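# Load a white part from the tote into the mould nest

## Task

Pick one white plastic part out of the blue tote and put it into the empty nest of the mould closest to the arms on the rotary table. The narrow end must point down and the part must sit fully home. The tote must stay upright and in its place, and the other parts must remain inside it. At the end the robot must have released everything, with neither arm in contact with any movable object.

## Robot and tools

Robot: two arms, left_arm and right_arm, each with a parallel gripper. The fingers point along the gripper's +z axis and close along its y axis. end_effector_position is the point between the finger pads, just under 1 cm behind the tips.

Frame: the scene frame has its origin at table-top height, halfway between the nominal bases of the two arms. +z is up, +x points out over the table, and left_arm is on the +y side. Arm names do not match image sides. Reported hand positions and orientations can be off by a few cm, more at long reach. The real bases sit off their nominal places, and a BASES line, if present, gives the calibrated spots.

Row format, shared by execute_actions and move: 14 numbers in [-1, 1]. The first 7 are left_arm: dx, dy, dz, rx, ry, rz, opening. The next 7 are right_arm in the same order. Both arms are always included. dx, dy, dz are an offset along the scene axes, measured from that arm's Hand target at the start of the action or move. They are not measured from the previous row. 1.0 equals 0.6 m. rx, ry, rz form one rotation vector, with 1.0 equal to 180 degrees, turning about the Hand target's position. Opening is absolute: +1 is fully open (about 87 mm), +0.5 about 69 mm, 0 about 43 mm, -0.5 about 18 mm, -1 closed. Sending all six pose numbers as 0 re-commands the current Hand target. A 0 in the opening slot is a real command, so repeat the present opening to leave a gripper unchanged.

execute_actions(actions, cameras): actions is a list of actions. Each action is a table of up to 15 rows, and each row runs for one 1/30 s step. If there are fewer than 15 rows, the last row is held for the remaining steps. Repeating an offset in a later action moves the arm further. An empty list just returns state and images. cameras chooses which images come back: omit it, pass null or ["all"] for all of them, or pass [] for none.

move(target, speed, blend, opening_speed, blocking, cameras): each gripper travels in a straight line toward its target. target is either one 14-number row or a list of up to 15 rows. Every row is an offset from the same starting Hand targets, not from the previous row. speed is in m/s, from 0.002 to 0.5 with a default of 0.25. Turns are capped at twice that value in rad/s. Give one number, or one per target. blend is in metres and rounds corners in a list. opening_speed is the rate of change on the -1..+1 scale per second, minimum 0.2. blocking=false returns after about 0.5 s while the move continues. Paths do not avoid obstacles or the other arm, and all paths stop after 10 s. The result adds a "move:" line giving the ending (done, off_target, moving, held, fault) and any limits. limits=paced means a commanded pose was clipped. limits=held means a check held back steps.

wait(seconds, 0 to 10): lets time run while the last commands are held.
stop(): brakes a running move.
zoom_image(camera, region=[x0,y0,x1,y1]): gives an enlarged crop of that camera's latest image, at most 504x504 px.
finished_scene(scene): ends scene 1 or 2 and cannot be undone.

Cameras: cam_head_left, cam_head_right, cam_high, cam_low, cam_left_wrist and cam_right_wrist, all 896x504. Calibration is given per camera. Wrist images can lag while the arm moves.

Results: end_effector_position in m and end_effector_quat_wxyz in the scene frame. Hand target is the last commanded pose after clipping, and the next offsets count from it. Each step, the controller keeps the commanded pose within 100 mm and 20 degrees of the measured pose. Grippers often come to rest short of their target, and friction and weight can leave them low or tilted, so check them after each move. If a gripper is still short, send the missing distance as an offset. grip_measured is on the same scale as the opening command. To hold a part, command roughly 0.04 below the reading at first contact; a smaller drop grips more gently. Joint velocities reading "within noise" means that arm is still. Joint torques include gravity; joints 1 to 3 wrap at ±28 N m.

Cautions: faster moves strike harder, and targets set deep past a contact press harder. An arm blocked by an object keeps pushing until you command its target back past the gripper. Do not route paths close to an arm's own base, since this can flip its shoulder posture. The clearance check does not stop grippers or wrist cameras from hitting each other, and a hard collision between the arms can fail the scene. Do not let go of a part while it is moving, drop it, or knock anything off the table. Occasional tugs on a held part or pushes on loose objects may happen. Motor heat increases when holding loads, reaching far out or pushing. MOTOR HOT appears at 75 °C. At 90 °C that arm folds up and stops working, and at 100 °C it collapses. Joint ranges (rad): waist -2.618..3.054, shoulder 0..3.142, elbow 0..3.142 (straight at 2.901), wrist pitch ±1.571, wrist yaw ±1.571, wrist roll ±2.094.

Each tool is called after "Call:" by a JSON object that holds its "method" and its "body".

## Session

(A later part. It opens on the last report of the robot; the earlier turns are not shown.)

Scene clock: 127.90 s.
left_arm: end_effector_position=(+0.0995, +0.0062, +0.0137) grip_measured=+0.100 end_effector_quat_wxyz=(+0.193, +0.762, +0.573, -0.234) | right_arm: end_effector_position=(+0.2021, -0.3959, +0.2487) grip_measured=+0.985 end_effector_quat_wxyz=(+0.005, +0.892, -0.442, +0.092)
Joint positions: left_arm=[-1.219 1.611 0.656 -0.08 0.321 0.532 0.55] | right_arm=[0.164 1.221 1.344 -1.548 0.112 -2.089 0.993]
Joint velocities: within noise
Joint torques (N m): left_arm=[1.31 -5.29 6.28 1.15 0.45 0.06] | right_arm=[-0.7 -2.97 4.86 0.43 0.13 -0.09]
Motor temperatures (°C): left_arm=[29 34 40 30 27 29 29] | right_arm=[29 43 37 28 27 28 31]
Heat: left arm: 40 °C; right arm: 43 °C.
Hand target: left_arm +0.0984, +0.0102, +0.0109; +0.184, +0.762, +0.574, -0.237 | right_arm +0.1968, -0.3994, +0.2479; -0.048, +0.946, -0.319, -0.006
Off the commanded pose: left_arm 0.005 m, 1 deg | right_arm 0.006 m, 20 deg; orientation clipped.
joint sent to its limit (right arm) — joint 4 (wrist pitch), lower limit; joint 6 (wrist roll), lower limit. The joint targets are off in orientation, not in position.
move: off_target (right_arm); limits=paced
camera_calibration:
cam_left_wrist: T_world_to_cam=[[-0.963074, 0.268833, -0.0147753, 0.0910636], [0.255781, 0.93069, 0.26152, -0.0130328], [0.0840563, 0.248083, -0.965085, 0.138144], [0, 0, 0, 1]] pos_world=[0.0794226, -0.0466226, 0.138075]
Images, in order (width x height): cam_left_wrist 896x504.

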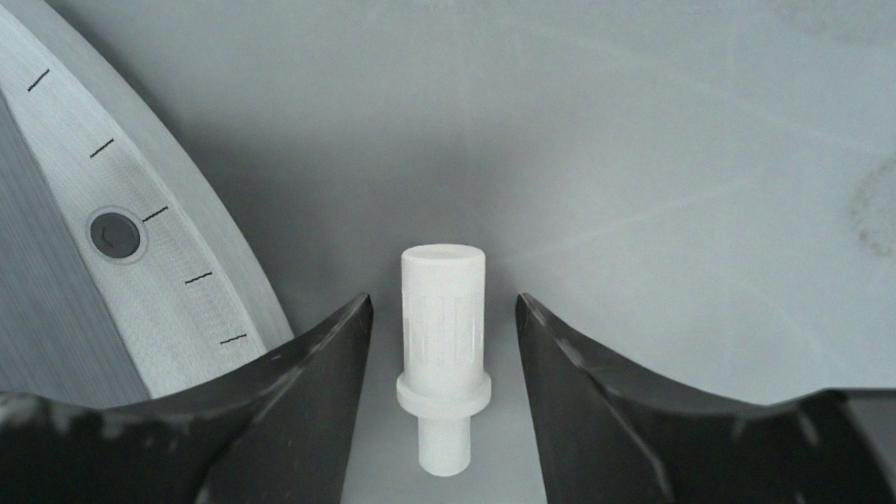

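Call:
{"method": "move", "body": {"target": [[0.021,0.073,0.117,0,0,0,0.1,0,0,0,0,0,0,1],[-0.01,-0.046,0.167,0.283,-0.081,0,0.1,0,0,0,0,0,0,1]], "speed": [0.1,0.25], "cameras": ["cam_low","cam_left_wrist"]}}

Scene clock: 138.73 s.
left_arm: end_effector_position=(+0.0922, -0.0154, +0.1140) grip_measured=+0.100 end_effector_quat_wxyz=(-0.088, +0.792, +0.593, +0.118) | right_arm: end_effector_position=(+0.2021, -0.3959, +0.2487) grip_measured=+0.985 end_effector_quat_wxyz=(+0.005, +0.892, -0.442, +0.092)
Joint positions: left_arm=[-1.466 2.263 1.991 -1.573 -0.108 0.363 0.55] | right_arm=[0.164 1.221 1.344 -1.548 0.112 -2.089 0.993]
Joint velocities: within noise
Joint torques (N m): left_arm=[0.29 -8.65 8.87 -0.32 -0.07 -0.06] | right_arm=[-0.68 -2.97 4.89 0.45 0.13 -0.08]
Motor temperatures (°C): left_arm=[29 34 40 30 27 29 29] | right_arm=[29 43 37 28 27 28 31]
Heat: left arm: 40 °C; right arm: 43 °C.
Hand target: left_arm +0.0924, -0.0174, +0.1112; -0.092, +0.790, +0.593, +0.128 | right_arm +0.1968, -0.3994, +0.2479; -0.048, +0.946, -0.319, -0.006
Off the commanded pose: left_arm 0.003 m, 1 deg | right_arm 0.006 m, 20 deg; orientation clipped.
joint sent to its limit (left arm) — joint 4 (wrist pitch), lower limit. The joint targets still meet the commanded pose.
joint sent to its limit (right arm) — joint 4 (wrist pitch), lower limit; joint 6 (wrist roll), lower limit. The joint targets are off in orientation, not in position.
move: off_target (right_arm); limits=paced
camera_calibration:
cam_left_wrist: T_world_to_cam=[[-0.962087, 0.272701, 0.00483818, 0.0890074], [0.109422, 0.369671, 0.922697, -0.0878113], [0.249832, 0.888244, -0.385495, 0.169479], [0, 0, 0, 1]] pos_world=[0.0529001, -0.14235, 0.145926]
Images, in order (width x height): cam_low 896x504, cam_left_wrist 896x504.

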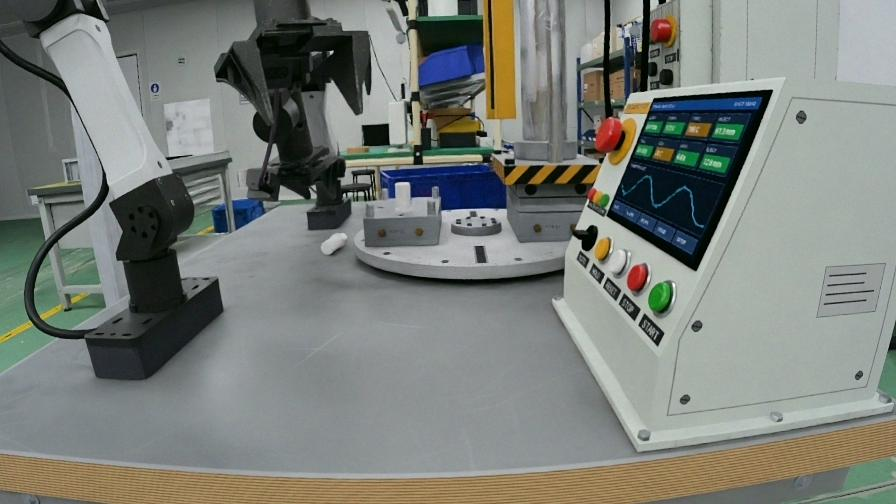

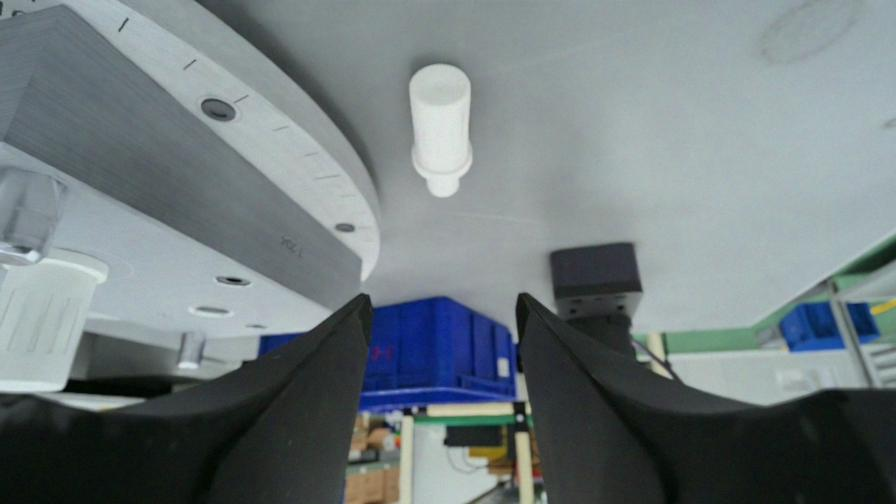

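Call:
{"method": "move", "body": {"target": [0.0193,0.0473,-0.178,0,0,0,0.1,0,0,0,0,0,0,1], "speed": 0.08, "cameras": ["cam_left_wrist"]}}

Scene clock: 143.93 s.
left_arm: end_effector_position=(+0.0993, +0.0075, +0.0142) grip_measured=+0.100 end_effector_quat_wxyz=(-0.086, +0.790, +0.595, +0.119) | right_arm: end_effector_position=(+0.2021, -0.3959, +0.2487) grip_measured=+0.985 end_effector_quat_wxyz=(+0.005, +0.892, -0.442, +0.092)
Joint positions: left_arm=[-1.443 2.269 1.59 -1.163 -0.117 0.379 0.55] | right_arm=[0.164 1.221 1.344 -1.548 0.112 -2.089 0.993]
Joint velocities: within noise
Joint torques (N m): left_arm=[1.36 -8.24 5.27 -0.04 -0.05 0.1] | right_arm=[-0.55 -3.1 4.88 0.43 0.15 -0.09]
Motor temperatures (°C): left_arm=[29 36 40 30 27 29 29] | right_arm=[29 43 37 28 27 28 31]
Heat: left arm: 40 °C; right arm: 43 °C.
Hand target: left_arm +0.1039, +0.0110, +0.0044; -0.092, +0.790, +0.593, +0.128 | right_arm +0.1968, -0.3994, +0.2479; -0.048, +0.946, -0.319, -0.006
Off the commanded pose: left_arm 0.011 m, 1 deg | right_arm 0.006 m, 20 deg; orientation clipped.
joint sent to its limit (right arm) — joint 4 (wrist pitch), lower limit; joint 6 (wrist roll), lower limit. The joint targets are off in orientation, not in position.
move: off_target (left_arm, right_arm); limits=paced
camera_calibration:
cam_left_wrist: T_world_to_cam=[[-0.963241, 0.268638, -0.000598111, 0.0903117], [0.103132, 0.371849, 0.922547, -0.00437266], [0.248053, 0.888573, -0.385885, 0.109028], [0, 0, 0, 1]] pos_world=[0.0603981, -0.119515, 0.0461604]
Images, in order (width x height): cam_left_wrist 896x504.

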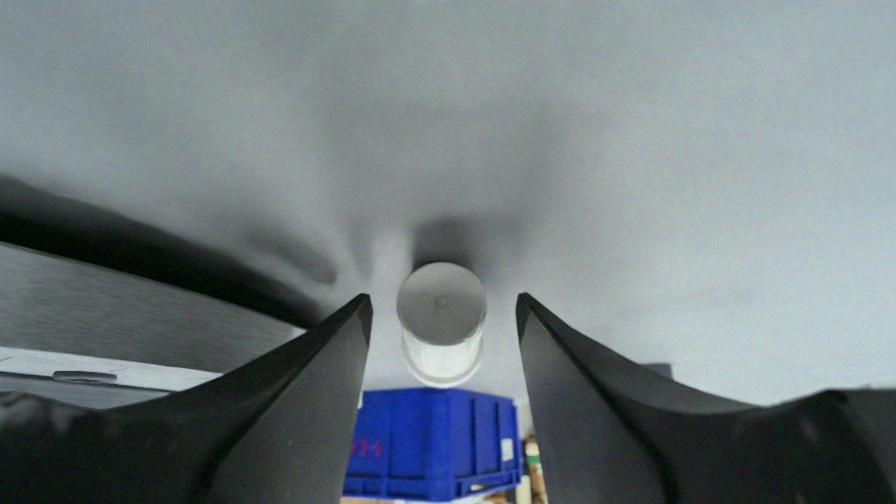

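Call:
{"method": "move", "body": {"target": [0,0,0,0,0,0,-0.45,0,0,0,0,0,0,1], "opening_speed": 0.5, "cameras": []}}

Call:
{"method": "move", "body": {"target": [[-0.03,0,0.33,0,0,0,-0.45,0,0,0,0,0,0,1],[0.123,0.072,0.31,-0.499,-0.308,0.391,-0.45,0,0,0,0,0,0,1]], "speed": [0.15,0.25], "blend": [0.05,0]}}

Call:
{"method": "zoom_image", "body": {"camera": "cam_left_wrist", "region": [296, 130, 596, 430]}}

Call:
{"method": "zoom_image", "body": {"camera": "cam_low", "region": [310, 80, 480, 250]}}

Scene clock: 167.53 s.
left_arm: end_effector_position=(+0.0994, +0.0073, +0.0141) grip_measured=-0.343 end_effector_quat_wxyz=(-0.085, +0.790, +0.595, +0.119) | right_arm: end_effector_position=(+0.2021, -0.3959, +0.2487) grip_measured=+0.985 end_effector_quat_wxyz=(+0.005, +0.892, -0.442, +0.092)
Joint positions: left_arm=[-1.443 2.269 1.59 -1.162 -0.118 0.379 0.329] | right_arm=[0.164 1.221 1.344 -1.548 0.112 -2.089 0.993]
Joint velocities: within noise
Joint torques (N m): left_arm=[1.35 -8.27 5.24 -0.06 -0.06 0.08] | right_arm=[-0.55 -3.11 4.85 0.42 0.11 -0.05]
Motor temperatures (°C): left_arm=[29 39 39 29 27 29 28] | right_arm=[29 42 37 28 27 28 31]
Heat: left arm: 39 °C; right arm: 42 °C.
Hand target: left_arm +0.1039, +0.0110, +0.0044; -0.092, +0.790, +0.593, +0.128 | right_arm +0.1968, -0.3994, +0.2479; -0.048, +0.946, -0.319, -0.006
Off the commanded pose: left_arm 0.011 m, 1 deg | right_arm 0.006 m, 20 deg; orientation clipped.
joint sent to its limit (right arm) — joint 4 (wrist pitch), lower limit; joint 6 (wrist roll), lower limit. The joint targets are off in orientation, not in position.
move: off_target (left_arm, right_arm); limits=paced
No camera images: "cameras" was empty.

Scene clock: 174.10 s.
left_arm: end_effector_position=(+0.1786, +0.0554, +0.1929) grip_measured=-0.343 end_effector_quat_wxyz=(+0.622, +0.068, +0.778, -0.057) | right_arm: end_effector_position=(+0.2021, -0.3959, +0.2487) grip_measured=+0.985 end_effector_quat_wxyz=(+0.005, +0.892, -0.442, +0.092)
Joint positions: left_arm=[-1.594 1.3 0.797 -0.508 -1.308 -1 0.329] | right_arm=[0.164 1.221 1.344 -1.548 0.112 -2.089 0.993]
Joint velocities: within noise
Joint torques (N m): left_arm=[-0.01 -2.74 7.12 1.1 -0.63 -0.07] | right_arm=[-0.69 -3 4.88 0.41 0.14 -0.1]
Motor temperatures (°C): left_arm=[29 39 39 29 27 29 29] | right_arm=[29 42 37 28 27 28 31]
Heat: left arm: 39 °C; right arm: 42 °C.
Hand target: left_arm +0.1778, +0.0543, +0.1903; +0.627, +0.067, +0.774, -0.055 | right_arm +0.1968, -0.3994, +0.2479; -0.048, +0.946, -0.319, -0.006
Off the commanded pose: left_arm 0.003 m, 1 deg | right_arm 0.006 m, 20 deg; orientation clipped.
joint sent to its limit (right arm) — joint 4 (wrist pitch), lower limit; joint 6 (wrist roll), lower limit. The joint targets are off in orientation, not in position.
move: off_target (right_arm); limits=paced
camera_calibration:
cam_left_wrist: T_world_to_cam=[[-0.181689, -0.983281, 0.0121648, 0.0812788], [-0.878313, 0.156705, -0.451675, 0.257093], [0.442217, -0.0927487, -0.8921, 0.233105], [0, 0, 0, 1]] pos_world=[0.137492, 0.0612524, 0.323086]
cam_right_wrist: T_world_to_cam=[[0.783616, 0.615509, 0.0842307, 0.0602967], [0.267587, -0.45677, 0.848386, -0.420515], [0.560663, -0.64227, -0.522634, -0.0960295], [0, 0, 0, 1]] pos_world=[0.119115, -0.290869, 0.301492]

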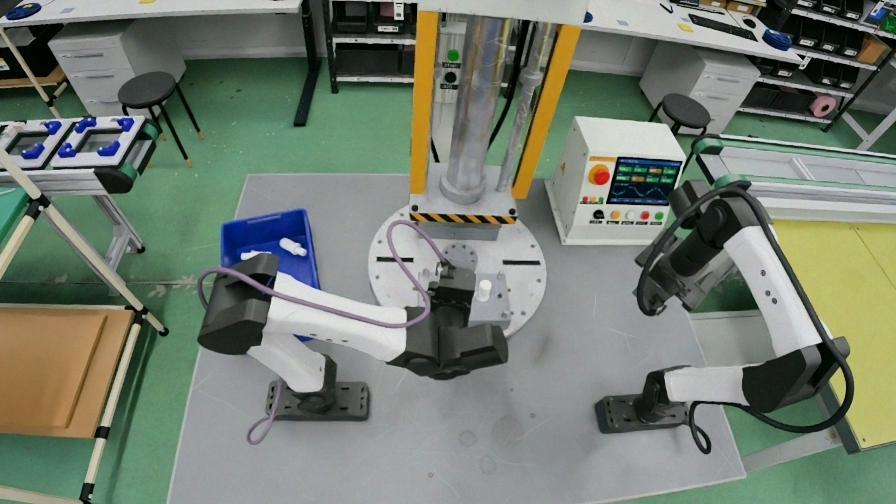

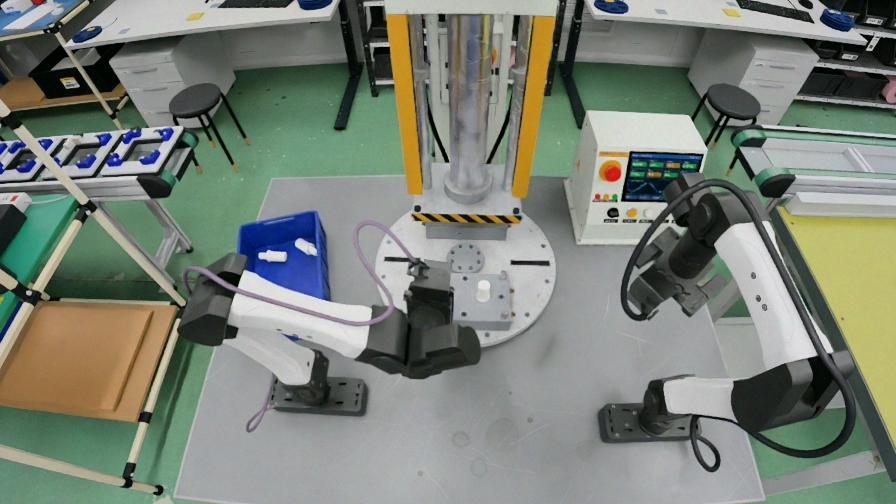

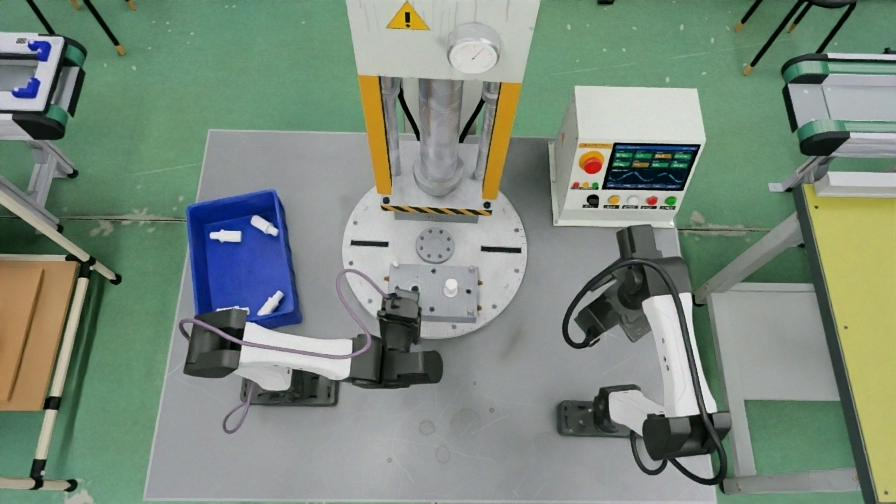

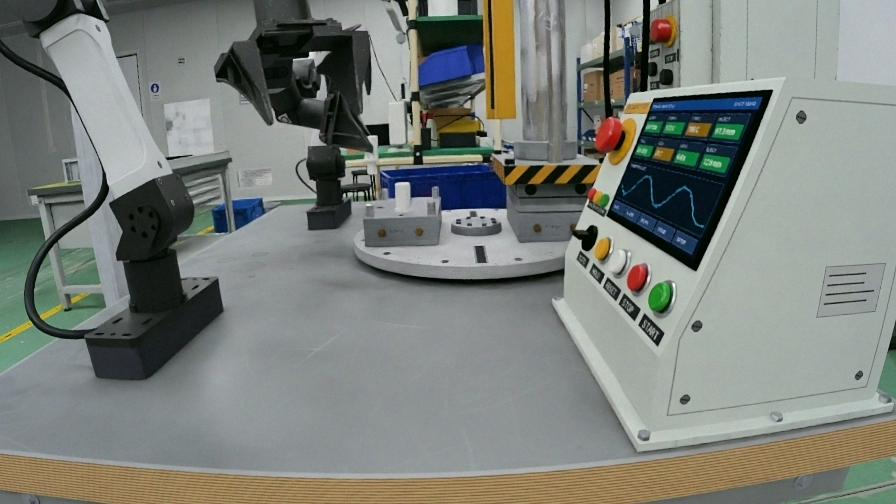

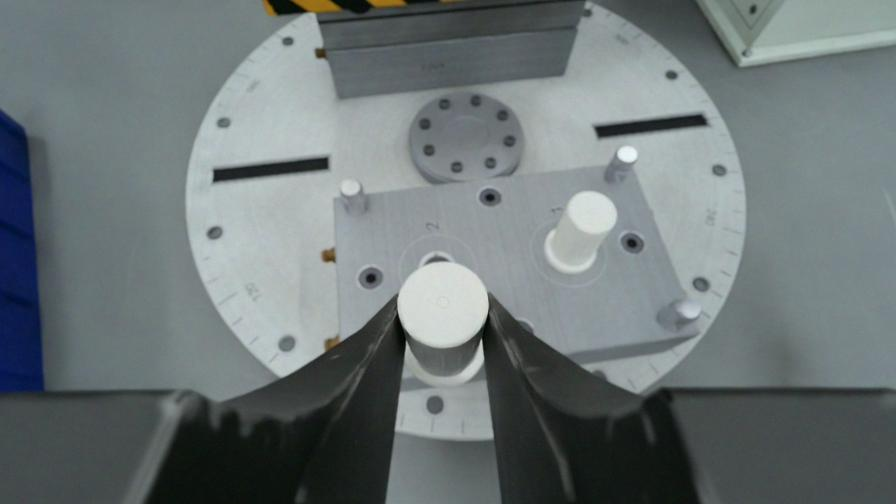

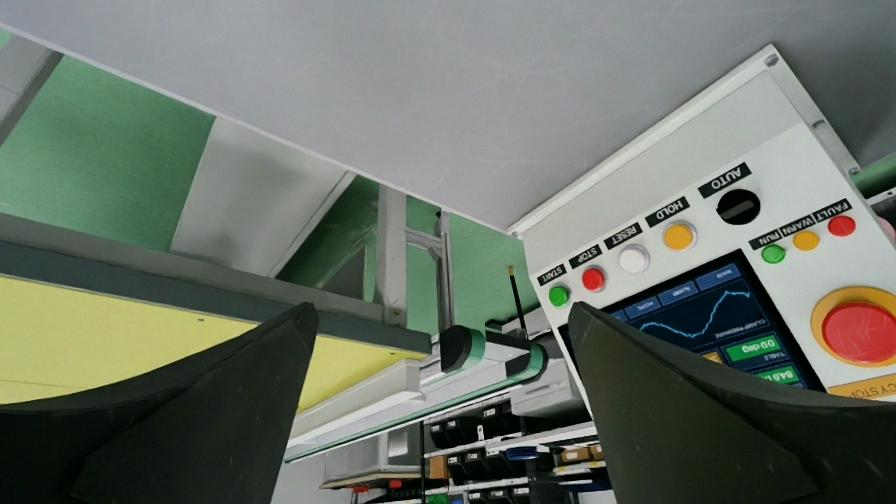

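Scaled by 1.680 from the camera's 896x504 image, which has a finer 1280x720 frame.

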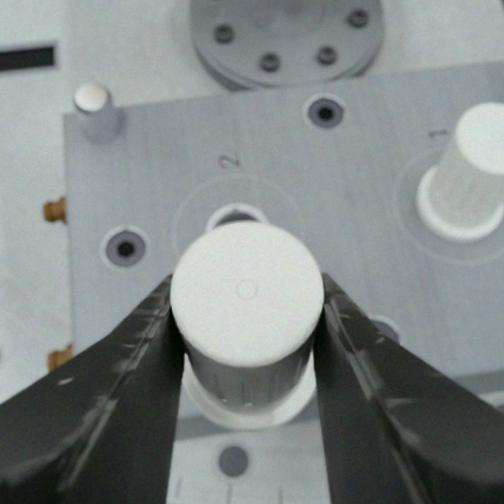

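Scaled by 2.965 from the camera's 896x504 image, which has a finer 1280x720 frame.

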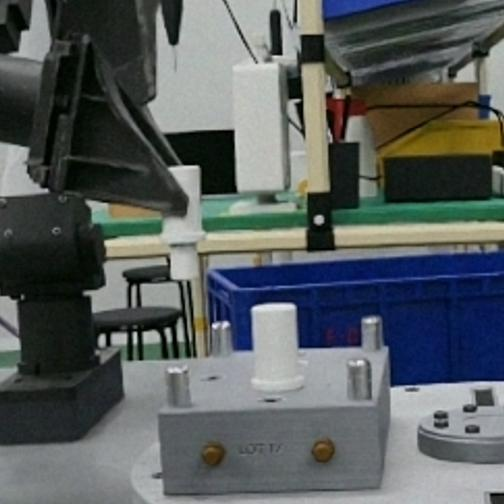

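Call:
{"method": "move", "body": {"target": [[0.1065,-0.018,-0.03,0,0,0,-0.45,0,0,0,0,0,0,1],[0.1065,-0.018,-0.073,0,0,0,-0.45,0,0,0,0,0,0,1]], "speed": [0.12,0.05], "blend": [0.01,0], "cameras": ["cam_low","cam_left_wrist"]}}

Call:
{"method": "zoom_image", "body": {"camera": "cam_left_wrist", "region": [346, 250, 546, 430]}}

Call:
{"method": "zoom_image", "body": {"camera": "cam_low", "region": [360, 140, 450, 230]}}

Scene clock: 201.87 s.
left_arm: end_effector_position=(+0.2400, +0.0417, +0.1531) grip_measured=-0.343 end_effector_quat_wxyz=(+0.630, +0.061, +0.772, -0.060) | right_arm: end_effector_position=(+0.2021, -0.3959, +0.2487) grip_measured=+0.985 end_effector_quat_wxyz=(+0.005, +0.892, -0.442, +0.092)
Joint positions: left_arm=[-1.352 1.409 0.57 0.338 -1.143 -0.478 0.329] | right_arm=[0.164 1.221 1.344 -1.548 0.112 -2.089 0.993]
Joint velocities: within noise
Joint torques (N m): left_arm=[1.43 -3.47 6.3 1.63 -0.08 0.09] | right_arm=[-0.58 -2.96 4.85 0.41 0.13 -0.1]
Motor temperatures (°C): left_arm=[29 36 40 30 28 29 29] | right_arm=[29 42 37 28 27 28 31]
Heat: left arm: 40 °C; right arm: 42 °C.
Hand target: left_arm +0.2417, +0.0435, +0.1465; +0.627, +0.067, +0.774, -0.055 | right_arm +0.1968, -0.3994, +0.2479; -0.048, +0.946, -0.319, -0.006
Off the commanded pose: left_arm 0.007 m, 1 deg | right_arm 0.006 m, 20 deg; orientation clipped.
joint sent to its limit (right arm) — joint 4 (wrist pitch), lower limit; joint 6 (wrist roll), lower limit. The joint targets are off in orientation, not in position.
move: off_target (right_arm); limits=paced
camera_calibration:
cam_left_wrist: T_world_to_cam=[[-0.176489, -0.984016, 0.0237437, 0.0764147], [-0.870517, 0.144783, -0.470359, 0.29661], [0.459404, -0.103683, -0.882155, 0.164003], [0, 0, 0, 1]] pos_world=[0.196347, 0.0492535, 0.282375]
Images, in order (width x height): cam_low 896x504, cam_left_wrist 896x504.

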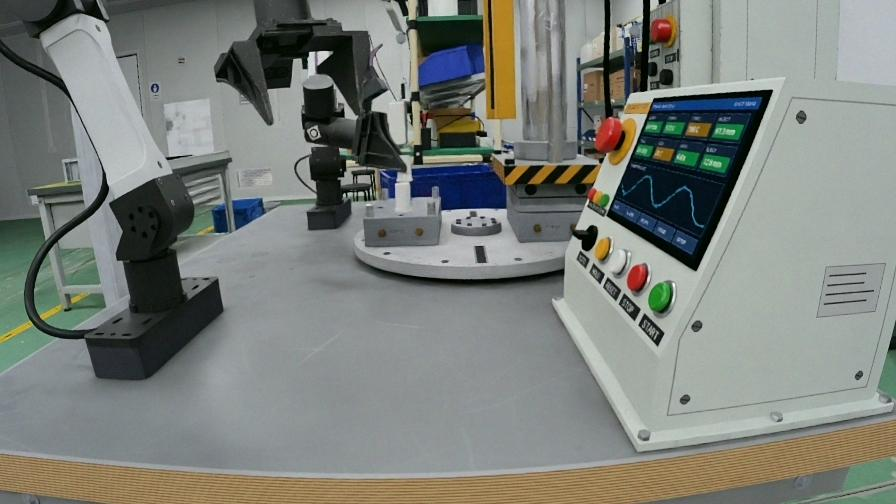

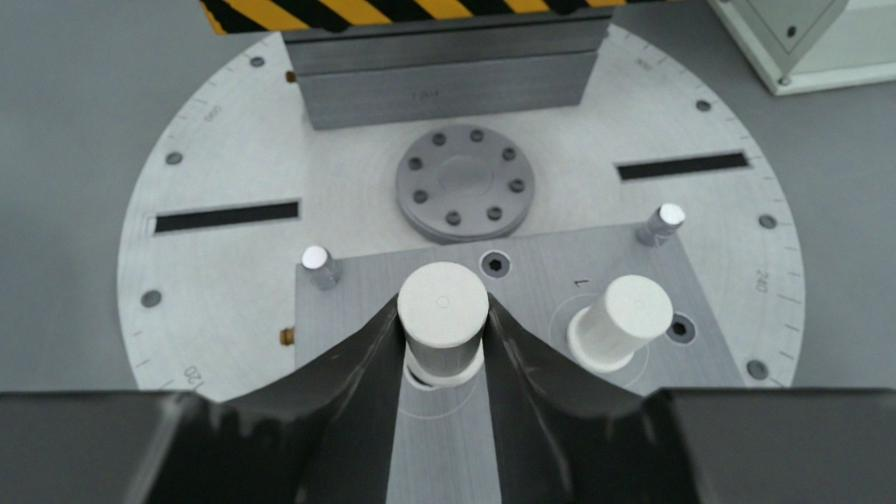

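Scaled by 2.520 from the camera's 896x504 image, which has a finer 1280x720 frame.

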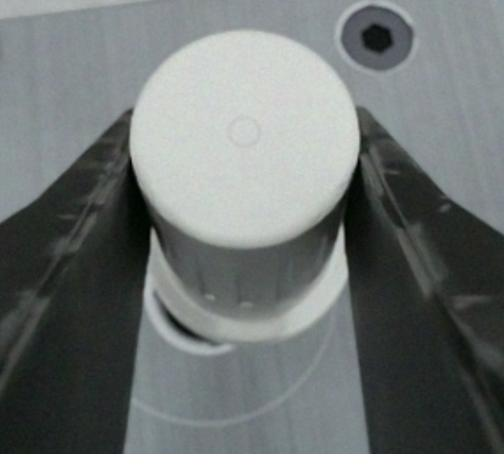

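Scaled by 5.600 from the camera's 896x504 image, which has a finer 1280x720 frame.

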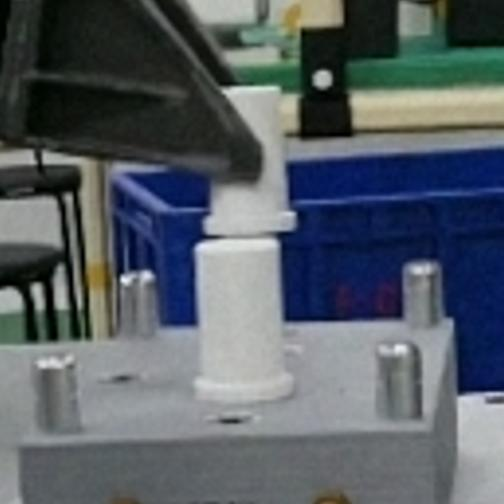

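Call:
{"method": "move", "body": {"target": [[0.0065,0.006,0.02,0.0072,0.0116,-0.001,-0.45,0,0,0,0,0,0,1],[0.0065,0.006,0.003,0.0072,0.0116,-0.001,-0.45,0,0,0,0,0,0,1]], "speed": 0.04, "cameras": ["cam_low","cam_left_wrist"]}}

Call:
{"method": "zoom_image", "body": {"camera": "cam_left_wrist", "region": [346, 250, 546, 430]}}

Call:
{"method": "zoom_image", "body": {"camera": "cam_low", "region": [360, 140, 450, 230]}}

Scene clock: 235.70 s.
left_arm: end_effector_position=(+0.2435, +0.0500, +0.1476) grip_measured=-0.343 end_effector_quat_wxyz=(+0.613, +0.082, +0.785, -0.040) | right_arm: end_effector_position=(+0.2021, -0.3959, +0.2487) grip_measured=+0.985 end_effector_quat_wxyz=(+0.005, +0.892, -0.442, +0.092)
Joint positions: left_arm=[-1.322 1.39 0.586 0.231 -1.1 -0.482 0.329] | right_arm=[0.164 1.221 1.344 -1.548 0.112 -2.089 0.993]
Joint velocities: within noise
Joint torques (N m): left_arm=[1.35 -4.04 7.9 1.61 -0.12 -0.07] | right_arm=[-0.61 -3.06 4.85 0.41 0.15 -0.09]
Motor temperatures (°C): left_arm=[29 34 39 32 28 29 29] | right_arm=[29 41 37 28 27 28 31]
Heat: left arm: 39 °C; right arm: 41 °C.
Hand target: left_arm +0.2456, +0.0471, +0.1483; +0.612, +0.074, +0.786, -0.048 | right_arm +0.1968, -0.3994, +0.2479; -0.048, +0.946, -0.319, -0.006
Off the commanded pose: left_arm 0.004 m, 1 deg | right_arm 0.006 m, 20 deg; orientation clipped.
joint sent to its limit (right arm) — joint 4 (wrist pitch), lower limit; joint 6 (wrist roll), lower limit. The joint targets are off in orientation, not in position.
move: off_target (right_arm); limits=paced
camera_calibration:
cam_left_wrist: T_world_to_cam=[[-0.182677, -0.982717, -0.0299293, 0.0946874], [-0.886461, 0.177798, -0.427288, 0.291769], [0.425225, -0.0515247, -0.90362, 0.167231], [0, 0, 0, 1]] pos_world=[0.204828, 0.0497918, 0.278617]
Images, in order (width x height): cam_low 896x504, cam_left_wrist 896x504.

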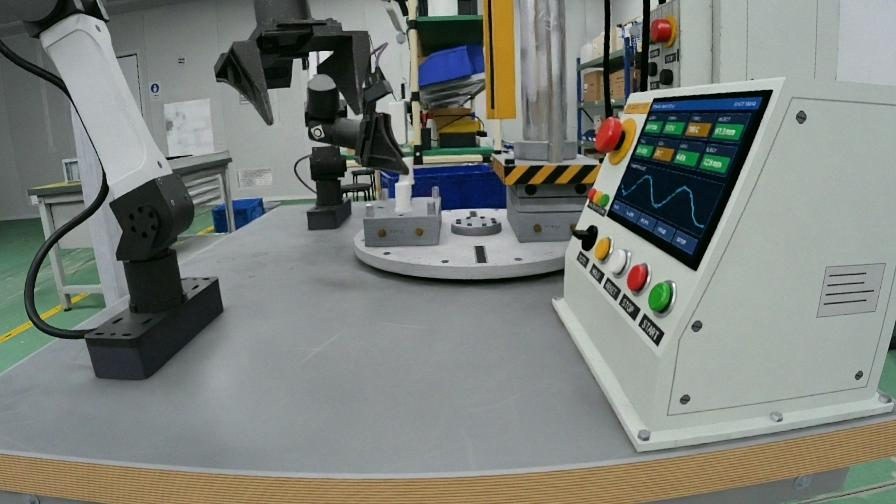

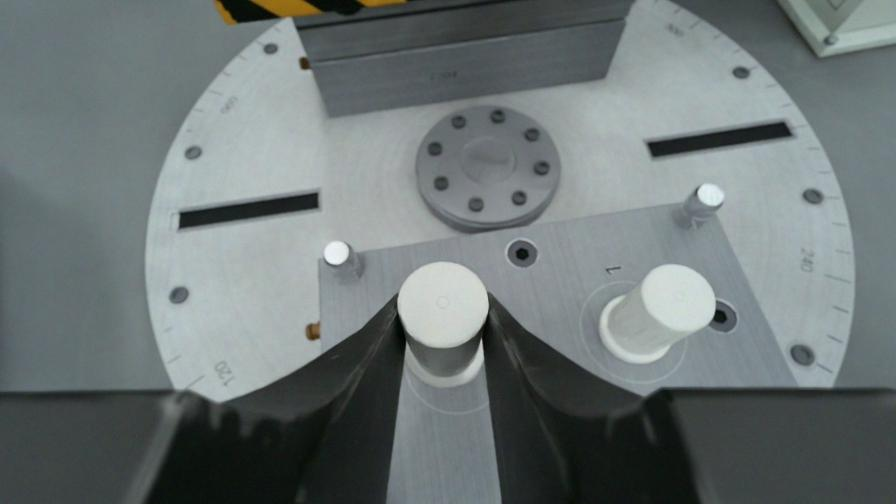

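Scaled by 2.520 from the camera's 896x504 image, which has a finer 1280x720 frame.

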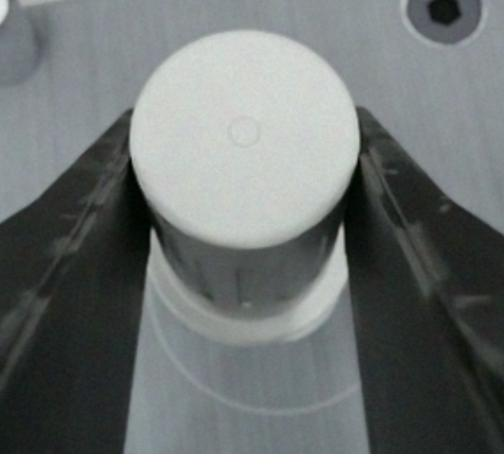

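Scaled by 5.600 from the camera's 896x504 image, which has a finer 1280x720 frame.

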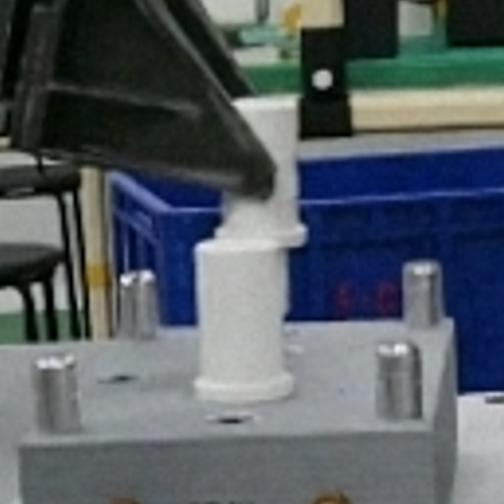

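Call:
{"method": "move", "body": {"target": [[0.004,-0.0043,0.02,-0.0046,-0.0064,0.0007,-0.45,0,0,0,0,0,0,1],[0.004,-0.0043,0.001,-0.0046,-0.0064,0.0007,-0.45,0,0,0,0,0,0,1]], "speed": 0.04, "cameras": ["cam_low","cam_left_wrist"]}}

Call:
{"method": "zoom_image", "body": {"camera": "cam_left_wrist", "region": [346, 250, 546, 430]}}

Call:
{"method": "zoom_image", "body": {"camera": "cam_low", "region": [360, 140, 450, 230]}}

Scene clock: 254.80 s.
left_arm: end_effector_position=(+0.2456, +0.0418, +0.1545) grip_measured=-0.343 end_effector_quat_wxyz=(+0.621, +0.067, +0.778, -0.061) | right_arm: end_effector_position=(+0.2021, -0.3959, +0.2487) grip_measured=+0.985 end_effector_quat_wxyz=(+0.005, +0.892, -0.442, +0.092)
Joint positions: left_arm=[-1.322 1.398 0.586 0.304 -1.099 -0.471 0.329] | right_arm=[0.164 1.221 1.344 -1.548 0.112 -2.089 0.993]
Joint velocities: within noise
Joint torques (N m): left_arm=[1.42 -3.43 6.58 1.64 -0.18 0.09] | right_arm=[-0.7 -2.96 4.74 0.44 0.15 -0.1]
Motor temperatures (°C): left_arm=[29 34 40 33 28 29 29] | right_arm=[29 41 37 28 27 28 31]
Heat: left arm: 40 °C; right arm: 41 °C.
Hand target: left_arm +0.2480, +0.0445, +0.1489; +0.621, +0.070, +0.779, -0.053 | right_arm +0.1968, -0.3994, +0.2479; -0.048, +0.946, -0.319, -0.006
Off the commanded pose: left_arm 0.007 m, 1 deg | right_arm 0.006 m, 20 deg; orientation clipped.
joint sent to its limit (right arm) — joint 4 (wrist pitch), lower limit; joint 6 (wrist roll), lower limit. The joint targets are off in orientation, not in position.
move: off_target (right_arm); limits=paced
camera_calibration:
cam_left_wrist: T_world_to_cam=[[-0.185597, -0.982435, 0.0193846, 0.0803119], [-0.878676, 0.1571, -0.45083, 0.300593], [0.439866, -0.100705, -0.892399, 0.16887], [0, 0, 0, 1]] pos_world=[0.20475, 0.0486842, 0.284659]
Images, in order (width x height): cam_low 896x504, cam_left_wrist 896x504.

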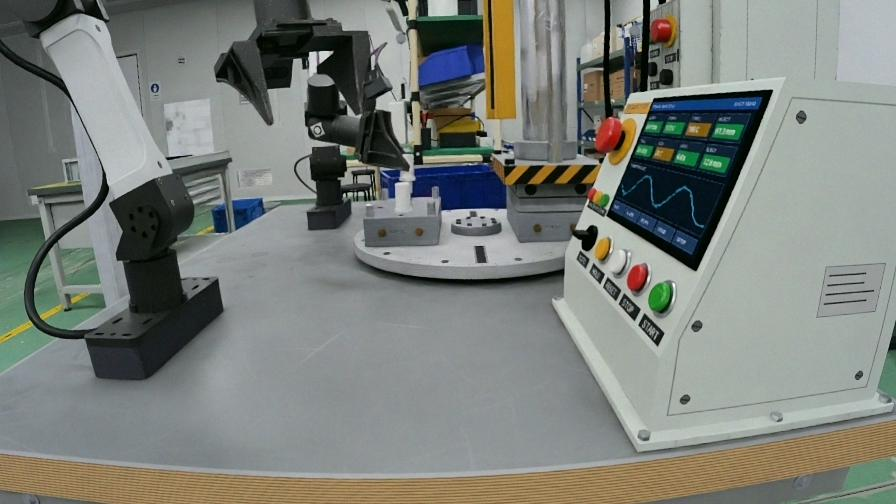

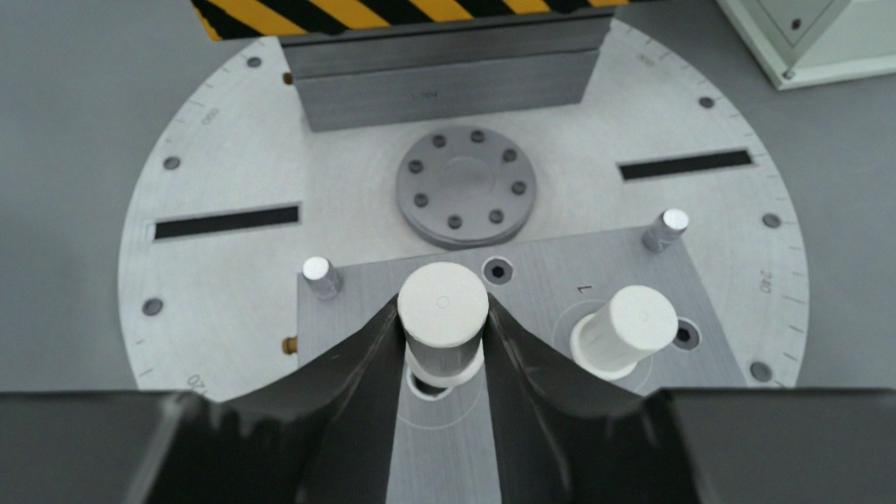

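Scaled by 2.520 from the camera's 896x504 image, which has a finer 1280x720 frame.

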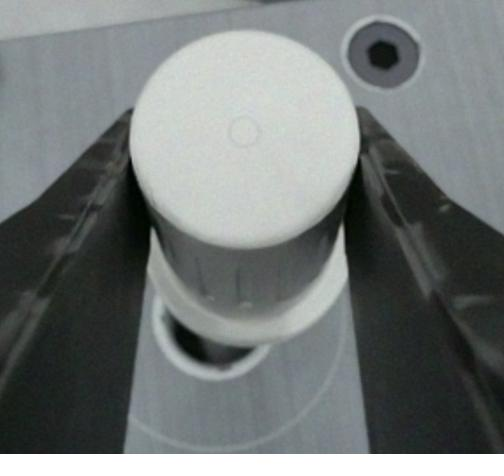

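Scaled by 5.600 from the camera's 896x504 image, which has a finer 1280x720 frame.

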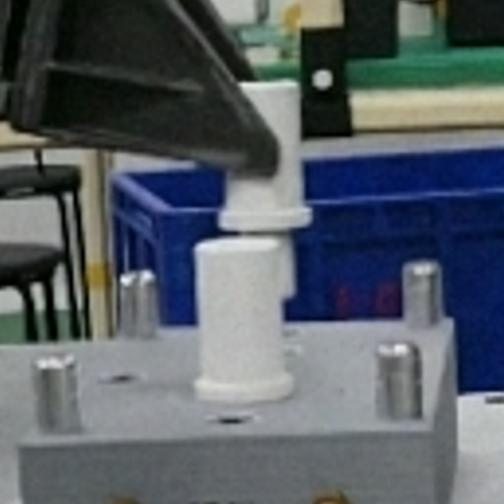

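Call:
{"method": "move", "body": {"target": [0.0055,0.006,-0.004,0.005,-0.001,0,-0.45,0,0,0,0,0,0,1], "speed": 0.04, "cameras": ["cam_low","cam_left_wrist"]}}

Call:
{"method": "zoom_image", "body": {"camera": "cam_left_wrist", "region": [346, 250, 546, 430]}}

Call:
{"method": "zoom_image", "body": {"camera": "cam_low", "region": [360, 140, 450, 230]}}

Scene clock: 265.77 s.
left_arm: end_effector_position=(+0.2498, +0.0464, +0.1535) grip_measured=-0.343 end_effector_quat_wxyz=(+0.624, +0.068, +0.777, -0.052) | right_arm: end_effector_position=(+0.2021, -0.3959, +0.2487) grip_measured=+0.985 end_effector_quat_wxyz=(+0.005, +0.892, -0.442, +0.092)
Joint positions: left_arm=[-1.307 1.398 0.574 0.33 -1.099 -0.443 0.329] | right_arm=[0.164 1.221 1.344 -1.548 0.112 -2.089 0.993]
Joint velocities: within noise
Joint torques (N m): left_arm=[1.36 -3.34 6.42 1.63 -0.08 0.1] | right_arm=[-0.73 -3.1 4.74 0.46 0.15 -0.09]
Motor temperatures (°C): left_arm=[29 33 40 34 28 29 29] | right_arm=[29 41 37 28 27 28 31]
Heat: left arm: 40 °C; right arm: 41 °C.
Hand target: left_arm +0.2513, +0.0481, +0.1465; +0.621, +0.075, +0.779, -0.046 | right_arm +0.1968, -0.3994, +0.2479; -0.048, +0.946, -0.319, -0.006
Off the commanded pose: left_arm 0.007 m, 1 deg | right_arm 0.006 m, 20 deg; orientation clipped.
joint sent to its limit (right arm) — joint 4 (wrist pitch), lower limit; joint 6 (wrist roll), lower limit. The joint targets are off in orientation, not in position.
move: off_target (right_arm); limits=paced
camera_calibration:
cam_left_wrist: T_world_to_cam=[[-0.177036, -0.984196, 0.00401988, 0.0859876], [-0.876464, 0.155797, -0.455564, 0.303345], [0.447738, -0.0841746, -0.890194, 0.163565], [0, 0, 0, 1]] pos_world=[0.20786, 0.0511363, 0.283452]
Images, in order (width x height): cam_low 896x504, cam_left_wrist 896x504.

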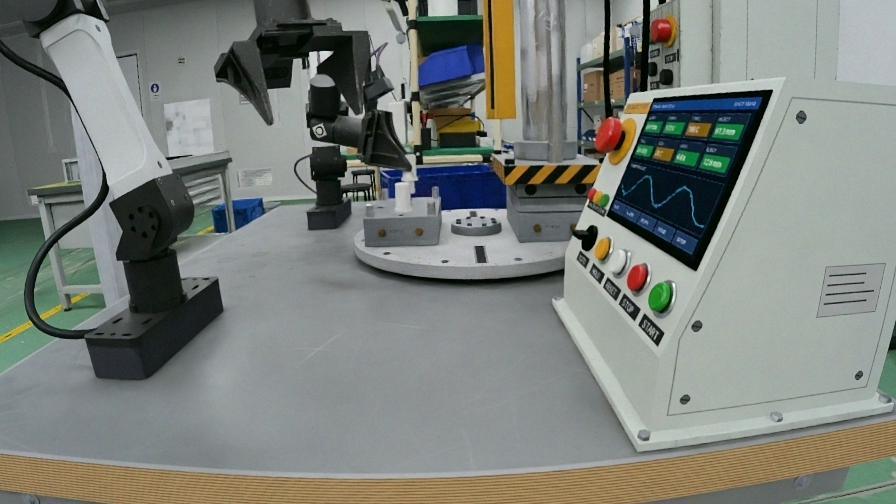

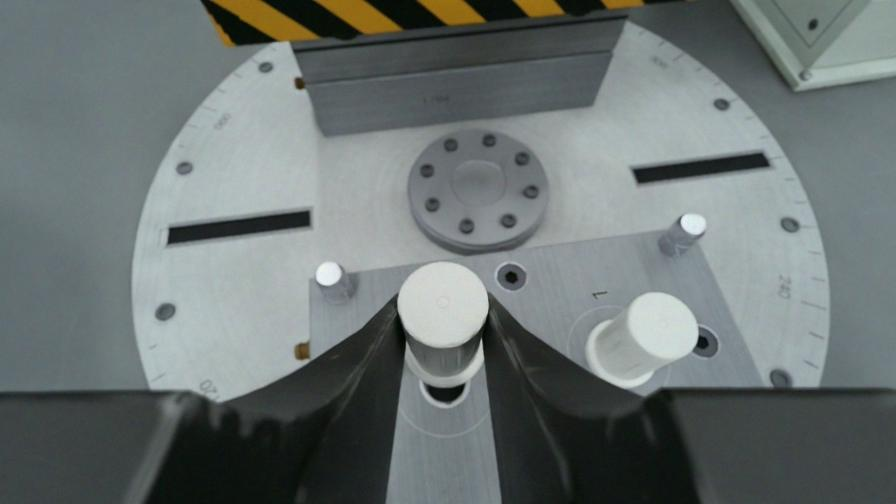

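Scaled by 2.520 from the camera's 896x504 image, which has a finer 1280x720 frame.

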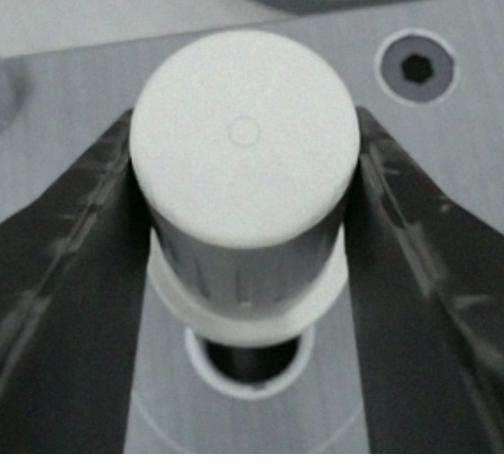

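Scaled by 5.600 from the camera's 896x504 image, which has a finer 1280x720 frame.

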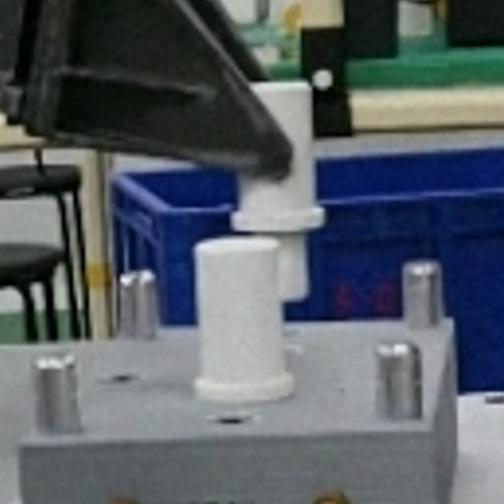

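Call:
{"method": "move", "body": {"target": [-0.008,0.0005,-0.012,0,0,0,-0.45,0,0,0,0,0,0,1], "speed": 0.04, "cameras": ["cam_low","cam_left_wrist"]}}

Call:
{"method": "zoom_image", "body": {"camera": "cam_left_wrist", "region": [346, 250, 546, 430]}}

Call:
{"method": "zoom_image", "body": {"camera": "cam_low", "region": [360, 140, 450, 230]}}

Scene clock: 281.50 s.
left_arm: end_effector_position=(+0.2491, +0.0490, +0.1447) grip_measured=-0.343 end_effector_quat_wxyz=(+0.622, +0.073, +0.779, -0.046) | right_arm: end_effector_position=(+0.2021, -0.3959, +0.2487) grip_measured=+0.985 end_effector_quat_wxyz=(+0.005, +0.892, -0.442, +0.092)
Joint positions: left_arm=[-1.307 1.414 0.556 0.346 -1.099 -0.445 0.329] | right_arm=[0.164 1.221 1.344 -1.548 0.112 -2.089 0.993]
Joint velocities: within noise
Joint torques (N m): left_arm=[-0.06 -3.44 6.35 1.67 -0.25 -0.09] | right_arm=[-0.59 -3.03 4.85 0.44 0.15 -0.11]
Motor temperatures (°C): left_arm=[29 33 40 34 27 29 30] | right_arm=[29 41 37 28 27 28 31]
Heat: left arm: 40 °C; right arm: 41 °C.
Hand target: left_arm +0.2465, +0.0483, +0.1394; +0.621, +0.074, +0.779, -0.047 | right_arm +0.1968, -0.3994, +0.2479; -0.048, +0.946, -0.319, -0.006
Off the commanded pose: left_arm 0.006 m, 0 deg | right_arm 0.006 m, 20 deg; orientation clipped.
joint sent to its limit (right arm) — joint 4 (wrist pitch), lower limit; joint 6 (wrist roll), lower limit. The joint targets are off in orientation, not in position.
move: off_target (right_arm); limits=paced
camera_calibration:
cam_left_wrist: T_world_to_cam=[[-0.176724, -0.984197, -0.0111422, 0.0905553], [-0.878689, 0.162859, -0.448757, 0.297544], [0.44348, -0.0695156, -0.893585, 0.157069], [0, 0, 0, 1]] pos_world=[0.207795, 0.0515852, 0.274888]
Images, in order (width x height): cam_low 896x504, cam_left_wrist 896x504.

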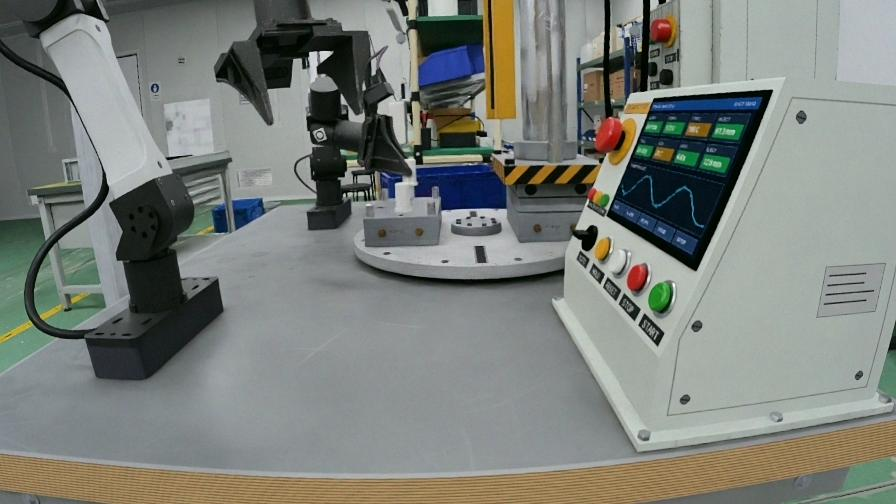

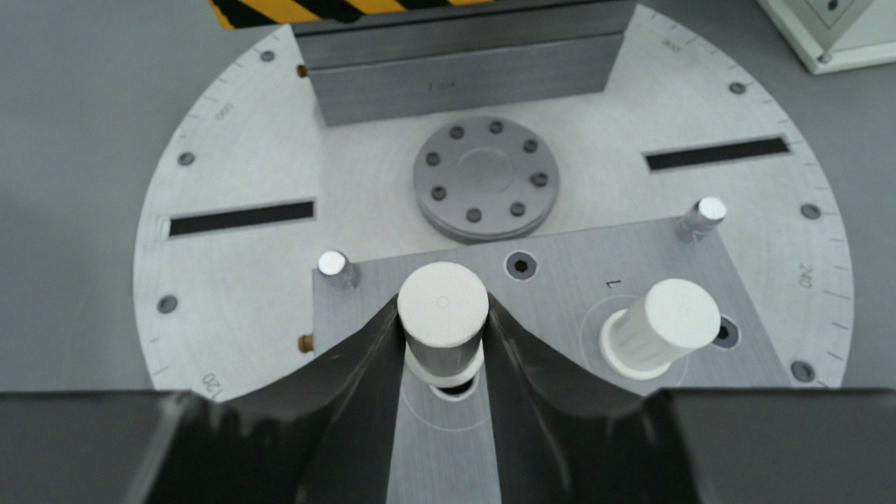

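Scaled by 2.520 from the camera's 896x504 image, which has a finer 1280x720 frame.

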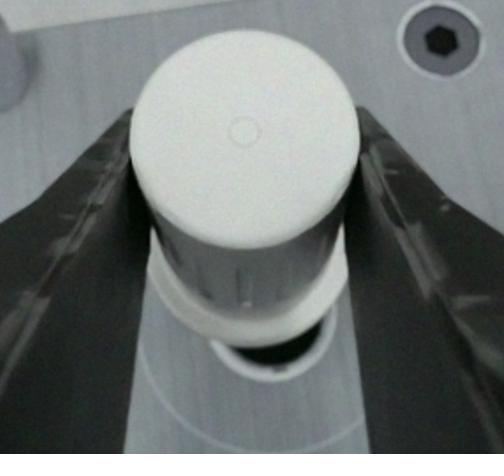

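Scaled by 5.600 from the camera's 896x504 image, which has a finer 1280x720 frame.

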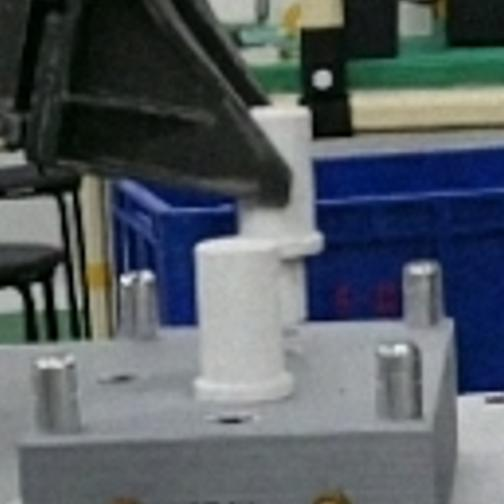

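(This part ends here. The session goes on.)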